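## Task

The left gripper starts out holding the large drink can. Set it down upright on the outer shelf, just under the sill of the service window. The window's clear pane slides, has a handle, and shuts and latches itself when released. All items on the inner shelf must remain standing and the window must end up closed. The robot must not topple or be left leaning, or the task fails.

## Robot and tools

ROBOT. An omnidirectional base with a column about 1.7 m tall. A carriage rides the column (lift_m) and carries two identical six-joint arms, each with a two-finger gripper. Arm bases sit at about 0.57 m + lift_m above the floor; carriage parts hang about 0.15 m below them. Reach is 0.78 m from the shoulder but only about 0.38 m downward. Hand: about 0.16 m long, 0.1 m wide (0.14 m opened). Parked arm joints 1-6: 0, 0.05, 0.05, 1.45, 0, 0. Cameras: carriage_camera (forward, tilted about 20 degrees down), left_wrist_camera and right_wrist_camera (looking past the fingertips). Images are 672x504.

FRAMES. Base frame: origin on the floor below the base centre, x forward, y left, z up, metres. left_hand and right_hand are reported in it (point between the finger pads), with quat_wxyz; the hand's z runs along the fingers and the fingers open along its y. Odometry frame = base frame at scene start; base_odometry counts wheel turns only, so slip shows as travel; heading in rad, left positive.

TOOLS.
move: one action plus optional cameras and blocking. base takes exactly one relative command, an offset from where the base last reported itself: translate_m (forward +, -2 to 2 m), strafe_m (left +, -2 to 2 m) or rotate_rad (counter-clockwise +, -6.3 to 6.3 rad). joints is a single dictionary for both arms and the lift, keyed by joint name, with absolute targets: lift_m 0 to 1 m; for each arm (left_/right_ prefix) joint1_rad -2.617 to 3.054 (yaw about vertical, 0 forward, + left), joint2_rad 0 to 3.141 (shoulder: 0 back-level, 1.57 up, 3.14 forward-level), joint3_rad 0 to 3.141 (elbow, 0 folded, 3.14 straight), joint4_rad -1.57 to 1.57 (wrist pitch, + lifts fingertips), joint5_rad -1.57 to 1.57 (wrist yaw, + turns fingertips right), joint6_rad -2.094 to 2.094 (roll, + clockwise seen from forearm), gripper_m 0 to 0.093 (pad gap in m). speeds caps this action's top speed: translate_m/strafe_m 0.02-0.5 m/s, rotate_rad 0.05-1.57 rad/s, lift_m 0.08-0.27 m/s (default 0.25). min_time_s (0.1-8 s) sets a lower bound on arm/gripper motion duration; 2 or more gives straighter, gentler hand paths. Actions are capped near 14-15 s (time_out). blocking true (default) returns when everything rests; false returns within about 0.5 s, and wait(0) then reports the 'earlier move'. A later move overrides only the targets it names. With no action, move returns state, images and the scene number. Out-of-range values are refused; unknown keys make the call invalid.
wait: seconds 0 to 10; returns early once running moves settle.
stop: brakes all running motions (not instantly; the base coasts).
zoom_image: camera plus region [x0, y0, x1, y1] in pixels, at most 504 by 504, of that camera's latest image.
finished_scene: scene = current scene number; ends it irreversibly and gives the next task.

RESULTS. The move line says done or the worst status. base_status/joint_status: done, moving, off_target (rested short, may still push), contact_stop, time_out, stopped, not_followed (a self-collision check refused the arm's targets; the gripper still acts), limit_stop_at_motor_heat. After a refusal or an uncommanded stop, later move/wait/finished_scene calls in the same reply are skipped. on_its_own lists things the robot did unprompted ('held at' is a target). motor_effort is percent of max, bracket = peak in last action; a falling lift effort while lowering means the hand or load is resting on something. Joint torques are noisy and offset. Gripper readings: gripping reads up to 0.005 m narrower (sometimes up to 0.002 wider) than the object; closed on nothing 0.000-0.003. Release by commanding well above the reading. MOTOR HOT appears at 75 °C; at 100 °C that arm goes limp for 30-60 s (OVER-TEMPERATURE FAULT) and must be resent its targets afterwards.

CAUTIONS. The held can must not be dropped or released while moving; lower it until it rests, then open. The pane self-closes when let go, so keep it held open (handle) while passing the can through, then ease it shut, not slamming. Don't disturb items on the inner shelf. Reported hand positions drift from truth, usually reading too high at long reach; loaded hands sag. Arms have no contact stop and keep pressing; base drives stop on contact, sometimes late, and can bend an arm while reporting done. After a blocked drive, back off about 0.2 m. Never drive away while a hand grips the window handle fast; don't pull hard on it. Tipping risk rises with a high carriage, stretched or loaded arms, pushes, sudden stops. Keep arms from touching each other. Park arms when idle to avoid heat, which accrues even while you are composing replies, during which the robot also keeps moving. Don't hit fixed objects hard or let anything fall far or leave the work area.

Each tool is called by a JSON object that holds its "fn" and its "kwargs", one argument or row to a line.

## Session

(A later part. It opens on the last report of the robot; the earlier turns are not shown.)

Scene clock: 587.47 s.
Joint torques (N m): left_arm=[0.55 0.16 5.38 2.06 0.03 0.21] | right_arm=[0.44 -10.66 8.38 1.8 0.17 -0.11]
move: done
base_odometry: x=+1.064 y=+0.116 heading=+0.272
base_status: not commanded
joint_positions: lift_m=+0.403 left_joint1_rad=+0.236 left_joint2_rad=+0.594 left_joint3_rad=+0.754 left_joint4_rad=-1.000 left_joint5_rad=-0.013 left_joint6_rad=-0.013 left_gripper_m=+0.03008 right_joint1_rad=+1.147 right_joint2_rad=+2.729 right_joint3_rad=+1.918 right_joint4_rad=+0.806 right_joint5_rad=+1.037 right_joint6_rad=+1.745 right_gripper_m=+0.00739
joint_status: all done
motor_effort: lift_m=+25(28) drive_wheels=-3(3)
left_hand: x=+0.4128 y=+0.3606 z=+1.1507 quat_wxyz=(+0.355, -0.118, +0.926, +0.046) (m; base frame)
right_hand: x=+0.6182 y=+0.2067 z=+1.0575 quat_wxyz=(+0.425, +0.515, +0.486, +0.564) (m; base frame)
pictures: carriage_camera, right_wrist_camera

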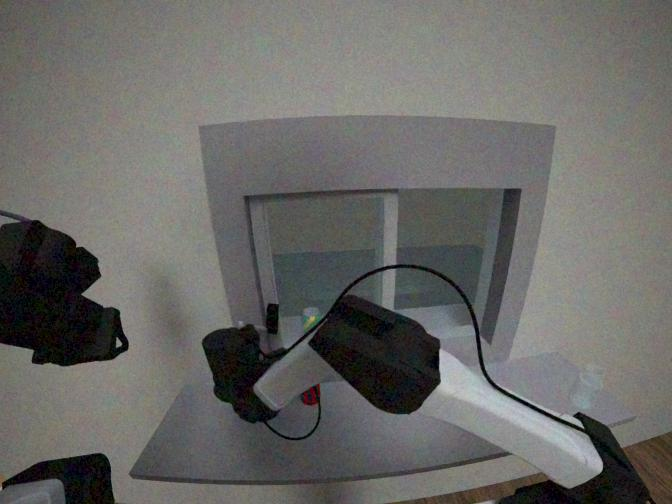

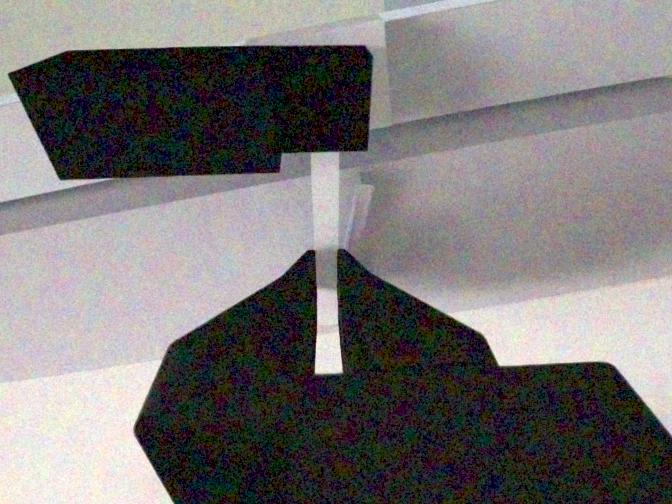

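{"fn": "move", "kwargs": {
  "joints": {"lift_m": 0.386, "right_joint6_rad": 1.55},
  "speeds": {"lift_m": 0.08},
  "min_time_s": 0.5,
  "cameras": ["carriage_camera", "right_wrist_camera"]
}}

{"fn": "zoom_image", "kwargs": {
  "camera": "carriage_camera",
  "region": [180, 230, 380, 430]
}}

Scene clock: 601.07 s.
Joint torques (N m): left_arm=[0.62 0.12 5.78 2.13 0.07 0.19] | right_arm=[0.46 -10.71 6.84 1.76 0.12 -0.15]
move: done
base_odometry: x=+1.064 y=+0.116 heading=+0.272
base_status: not commanded
joint_positions: lift_m=+0.386 left_joint1_rad=+0.236 left_joint2_rad=+0.593 left_joint3_rad=+0.750 left_joint4_rad=-1.005 left_joint5_rad=-0.013 left_joint6_rad=-0.012 left_gripper_m=+0.03008 right_joint1_rad=+1.147 right_joint2_rad=+2.729 right_joint3_rad=+1.936 right_joint4_rad=+0.808 right_joint5_rad=+1.046 right_joint6_rad=+1.562 right_gripper_m=+0.00739
joint_status: all done
motor_effort: lift_m=+25(28) drive_wheels=-2(3)
left_hand: x=+0.4115 y=+0.3602 z=+1.1313 quat_wxyz=(+0.351, -0.118, +0.928, +0.046) (m; base frame)
right_hand: x=+0.6194 y=+0.2074 z=+1.0479 quat_wxyz=(+0.475, +0.473, +0.522, +0.527) (m; base frame)
pictures: carriage_camera, right_wrist_camera

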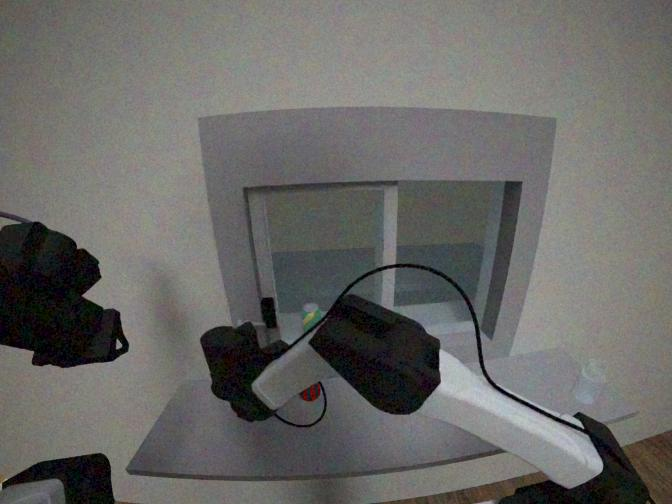

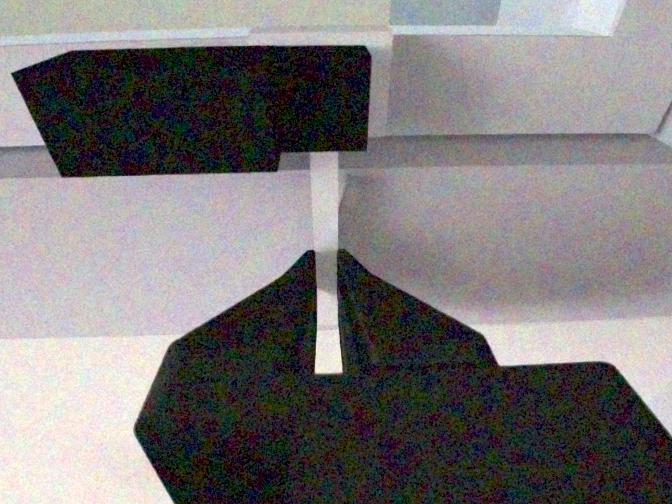

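Scaled by 2.520 from the camera's 672x504 image, which has a finer 960x720 frame.

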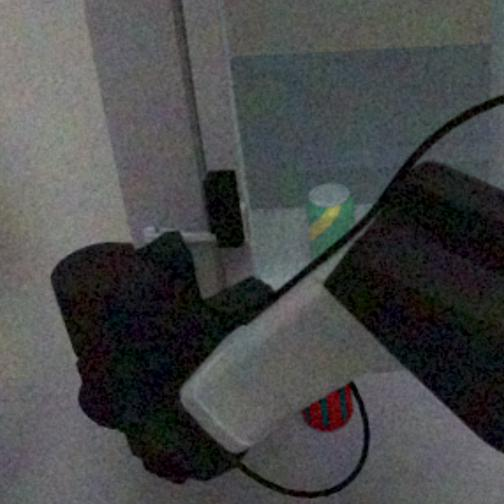

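{"fn": "move", "kwargs": {
  "joints": {"right_gripper_m": 0.045},
  "min_time_s": 1.0,
  "cameras": []
}}

{"fn": "move", "kwargs": {
  "joints": {"right_joint1_rad": 1.25, "right_joint2_rad": 2.48, "right_joint3_rad": 1.55, "right_joint4_rad": 0.93, "right_joint5_rad": 1.16, "right_joint6_rad": 1.55},
  "min_time_s": 1.8,
  "cameras": ["carriage_camera", "right_wrist_camera"]
}}

Scene clock: 615.83 s.
Joint torques (N m): left_arm=[0.55 0.31 5.67 2.11 0.06 0.19] | right_arm=[0.44 -10.71 6.83 1.71 0.06 -0.16]
move: done
base_odometry: x=+1.064 y=+0.116 heading=+0.272
base_status: not commanded
joint_positions: lift_m=+0.386 left_joint1_rad=+0.236 left_joint2_rad=+0.593 left_joint3_rad=+0.750 left_joint4_rad=-1.005 left_joint5_rad=-0.013 left_joint6_rad=-0.012 left_gripper_m=+0.03008 right_joint1_rad=+1.147 right_joint2_rad=+2.729 right_joint3_rad=+1.937 right_joint4_rad=+0.807 right_joint5_rad=+1.048 right_joint6_rad=+1.559 right_gripper_m=+0.04495
joint_status: all done
motor_effort: lift_m=+24(28) drive_wheels=-2(2)
left_hand: x=+0.4115 y=+0.3602 z=+1.1313 quat_wxyz=(+0.351, -0.118, +0.928, +0.046) (m; base frame)
right_hand: x=+0.6194 y=+0.2072 z=+1.0479 quat_wxyz=(+0.476, +0.473, +0.522, +0.526) (m; base frame)
pictures: none
No camera images: "cameras" was empty.

Scene clock: 617.93 s.
Joint torques (N m): left_arm=[0.58 0.17 5.78 2.12 0.04 0.21] | right_arm=[0.57 -14.72 4.3 1.77 0.1 -0.15]
move: done
base_odometry: x=+1.064 y=+0.116 heading=+0.272
base_status: not commanded
joint_positions: lift_m=+0.386 left_joint1_rad=+0.236 left_joint2_rad=+0.593 left_joint3_rad=+0.750 left_joint4_rad=-1.005 left_joint5_rad=-0.013 left_joint6_rad=-0.012 left_gripper_m=+0.03008 right_joint1_rad=+1.241 right_joint2_rad=+2.534 right_joint3_rad=+1.561 right_joint4_rad=+0.916 right_joint5_rad=+1.151 right_joint6_rad=+1.559 right_gripper_m=+0.04495
joint_status: all done
motor_effort: lift_m=+26(29) drive_wheels=-2(3)
left_hand: x=+0.4115 y=+0.3602 z=+1.1313 quat_wxyz=(+0.351, -0.118, +0.928, +0.045) (m; base frame)
right_hand: x=+0.5541 y=+0.1750 z=+1.0461 quat_wxyz=(+0.488, +0.466, +0.543, +0.500) (m; base frame)
pictures: carriage_camera, right_wrist_camera

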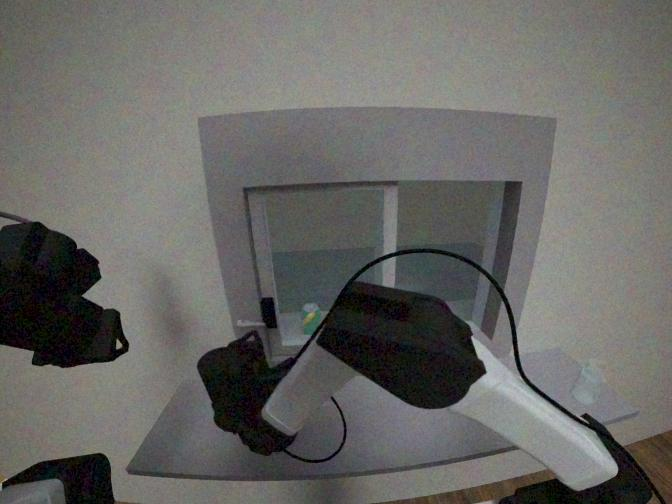

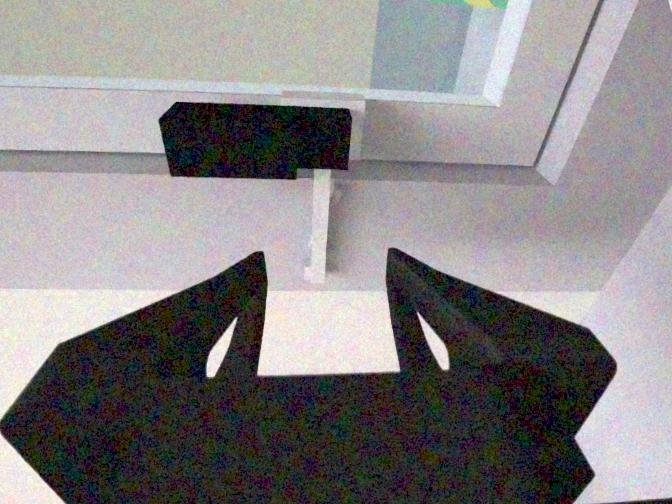

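{"fn": "move", "kwargs": {
  "joints": {"right_joint1_rad": 1.24, "right_joint2_rad": 1.56, "right_joint3_rad": 0.74, "right_joint4_rad": 0.95, "right_joint5_rad": 1.15, "right_joint6_rad": 1.0},
  "min_time_s": 1.5,
  "cameras": []
}}

{"fn": "move", "kwargs": {
  "joints": {"right_joint1_rad": 0.4, "right_joint2_rad": 1.2, "right_joint3_rad": 0.6, "right_joint4_rad": 1.3, "right_joint5_rad": 0.4, "right_joint6_rad": 0.5},
  "min_time_s": 1.5,
  "cameras": ["carriage_camera"]
}}

{"fn": "zoom_image", "kwargs": {
  "camera": "carriage_camera",
  "region": [200, 160, 520, 410]
}}

{"fn": "zoom_image", "kwargs": {
  "camera": "carriage_camera",
  "region": [200, 260, 360, 420]
}}

Scene clock: 670.57 s.
Joint torques (N m): left_arm=[0.47 0.21 5.74 2.13 0.03 0.2] | right_arm=[-0.31 -6.91 4.64 1.66 -0.12 -0.14]
move: done
MOTOR HOT: joint 2 (shoulder) of the right arm reports 96 °C; the controller stops that arm at 100 °C. To cool a motor, set the load down, stop pushing, or move to a pose that needs little force.
base_odometry: x=+1.064 y=+0.116 heading=+0.272
base_status: not commanded
joint_positions: lift_m=+0.386 left_joint1_rad=+0.236 left_joint2_rad=+0.593 left_joint3_rad=+0.750 left_joint4_rad=-1.005 left_joint5_rad=-0.011 left_joint6_rad=-0.012 left_gripper_m=+0.03008 right_joint1_rad=+1.241 right_joint2_rad=+1.586 right_joint3_rad=+0.751 right_joint4_rad=+0.940 right_joint5_rad=+1.154 right_joint6_rad=+1.011 right_gripper_m=+0.04495
joint_status: all done
motor_effort: lift_m=+22(28) drive_wheels=-2(2)
left_hand: x=+0.4116 y=+0.3598 z=+1.1313 quat_wxyz=(+0.351, -0.117, +0.928, +0.044) (m; base frame)
right_hand: x=+0.4921 y=-0.0069 z=+1.2100 quat_wxyz=(+0.597, +0.338, +0.604, +0.405) (m; base frame)
pictures: none
No camera images: "cameras" was empty.

Scene clock: 672.50 s.
Joint torques (N m): left_arm=[0.57 0.25 5.82 2.11 0.04 0.21] | right_arm=[-0.8 -3.74 4.93 1.45 -0.33 -0.14]
move: done
MOTOR HOT: still on. Joint 2 (shoulder) of the right arm reports 94 °C.
base_odometry: x=+1.064 y=+0.116 heading=+0.272
base_status: not commanded
joint_positions: lift_m=+0.386 left_joint1_rad=+0.236 left_joint2_rad=+0.593 left_joint3_rad=+0.750 left_joint4_rad=-1.005 left_joint5_rad=-0.011 left_joint6_rad=-0.012 left_gripper_m=+0.03008 right_joint1_rad=+0.407 right_joint2_rad=+1.216 right_joint3_rad=+0.612 right_joint4_rad=+1.287 right_joint5_rad=+0.410 right_joint6_rad=+0.510 right_gripper_m=+0.04495
joint_status: all done
motor_effort: lift_m=+25(28) drive_wheels=-2(2)
left_hand: x=+0.4116 y=+0.3598 z=+1.1313 quat_wxyz=(+0.351, -0.117, +0.928, +0.044) (m; base frame)
right_hand: x=+0.5643 y=-0.2388 z=+1.3773 quat_wxyz=(+0.831, +0.205, +0.411, +0.313) (m; base frame)
pictures: carriage_camera

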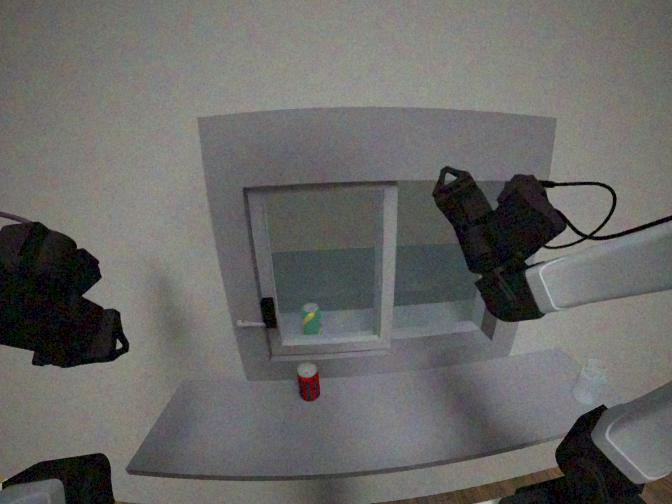

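Scaled by 1.575 from the camera's 672x504 image, which has a finer 960x720 frame.

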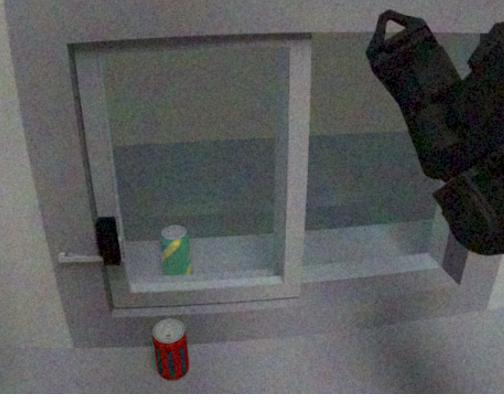

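Scaled by 3.150 from the camera's 672x504 image, which has a finer 960x720 frame.

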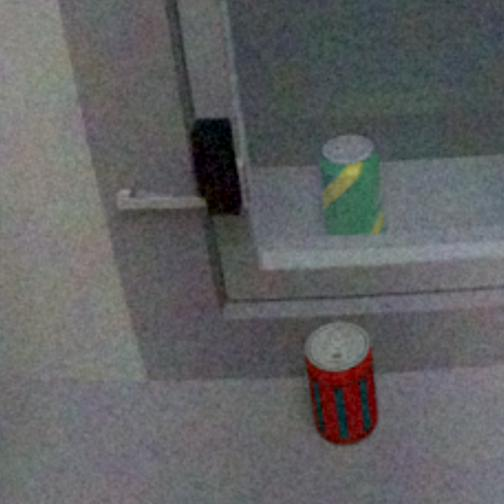

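{"fn": "move", "kwargs": {
  "joints": {"right_joint1_rad": 0.0, "right_joint2_rad": 0.05, "right_joint3_rad": 0.05, "right_joint4_rad": 1.45, "right_joint5_rad": 0.0, "right_joint6_rad": 0.0},
  "min_time_s": 1.5,
  "cameras": []
}}

{"fn": "finished_scene", "kwargs": {
  "scene": 2
}}

Scene clock: 684.40 s.
Joint torques (N m): left_arm=[0.58 0.2 5.78 2.12 0.04 0.21] | right_arm=[-0.96 2.61 4 -0.26 -0.1 -0.1]
move: done
MOTOR HOT: still on. Joint 2 (shoulder) of the right arm reports 82 °C.
base_odometry: x=+1.064 y=+0.116 heading=+0.272
base_status: not commanded
joint_positions: lift_m=+0.386 left_joint1_rad=+0.236 left_joint2_rad=+0.593 left_joint3_rad=+0.750 left_joint4_rad=-1.005 left_joint5_rad=-0.010 left_joint6_rad=-0.012 left_gripper_m=+0.03008 right_joint1_rad=+0.009 right_joint2_rad=+0.059 right_joint3_rad=+0.061 right_joint4_rad=+1.444 right_joint5_rad=+0.009 right_joint6_rad=+0.011 right_gripper_m=+0.04496
joint_status: all done
motor_effort: lift_m=+27(28) drive_wheels=-2(2)
left_hand: x=+0.4116 y=+0.3597 z=+1.1313 quat_wxyz=(+0.351, -0.117, +0.928, +0.044) (m; base frame)
right_hand: x=+0.2522 y=-0.3132 z=+1.3943 quat_wxyz=(+0.998, +0.005, +0.063, +0.010) (m; base frame)
pictures: none
No camera images: "cameras" was empty.

The scene is finished: the task was done.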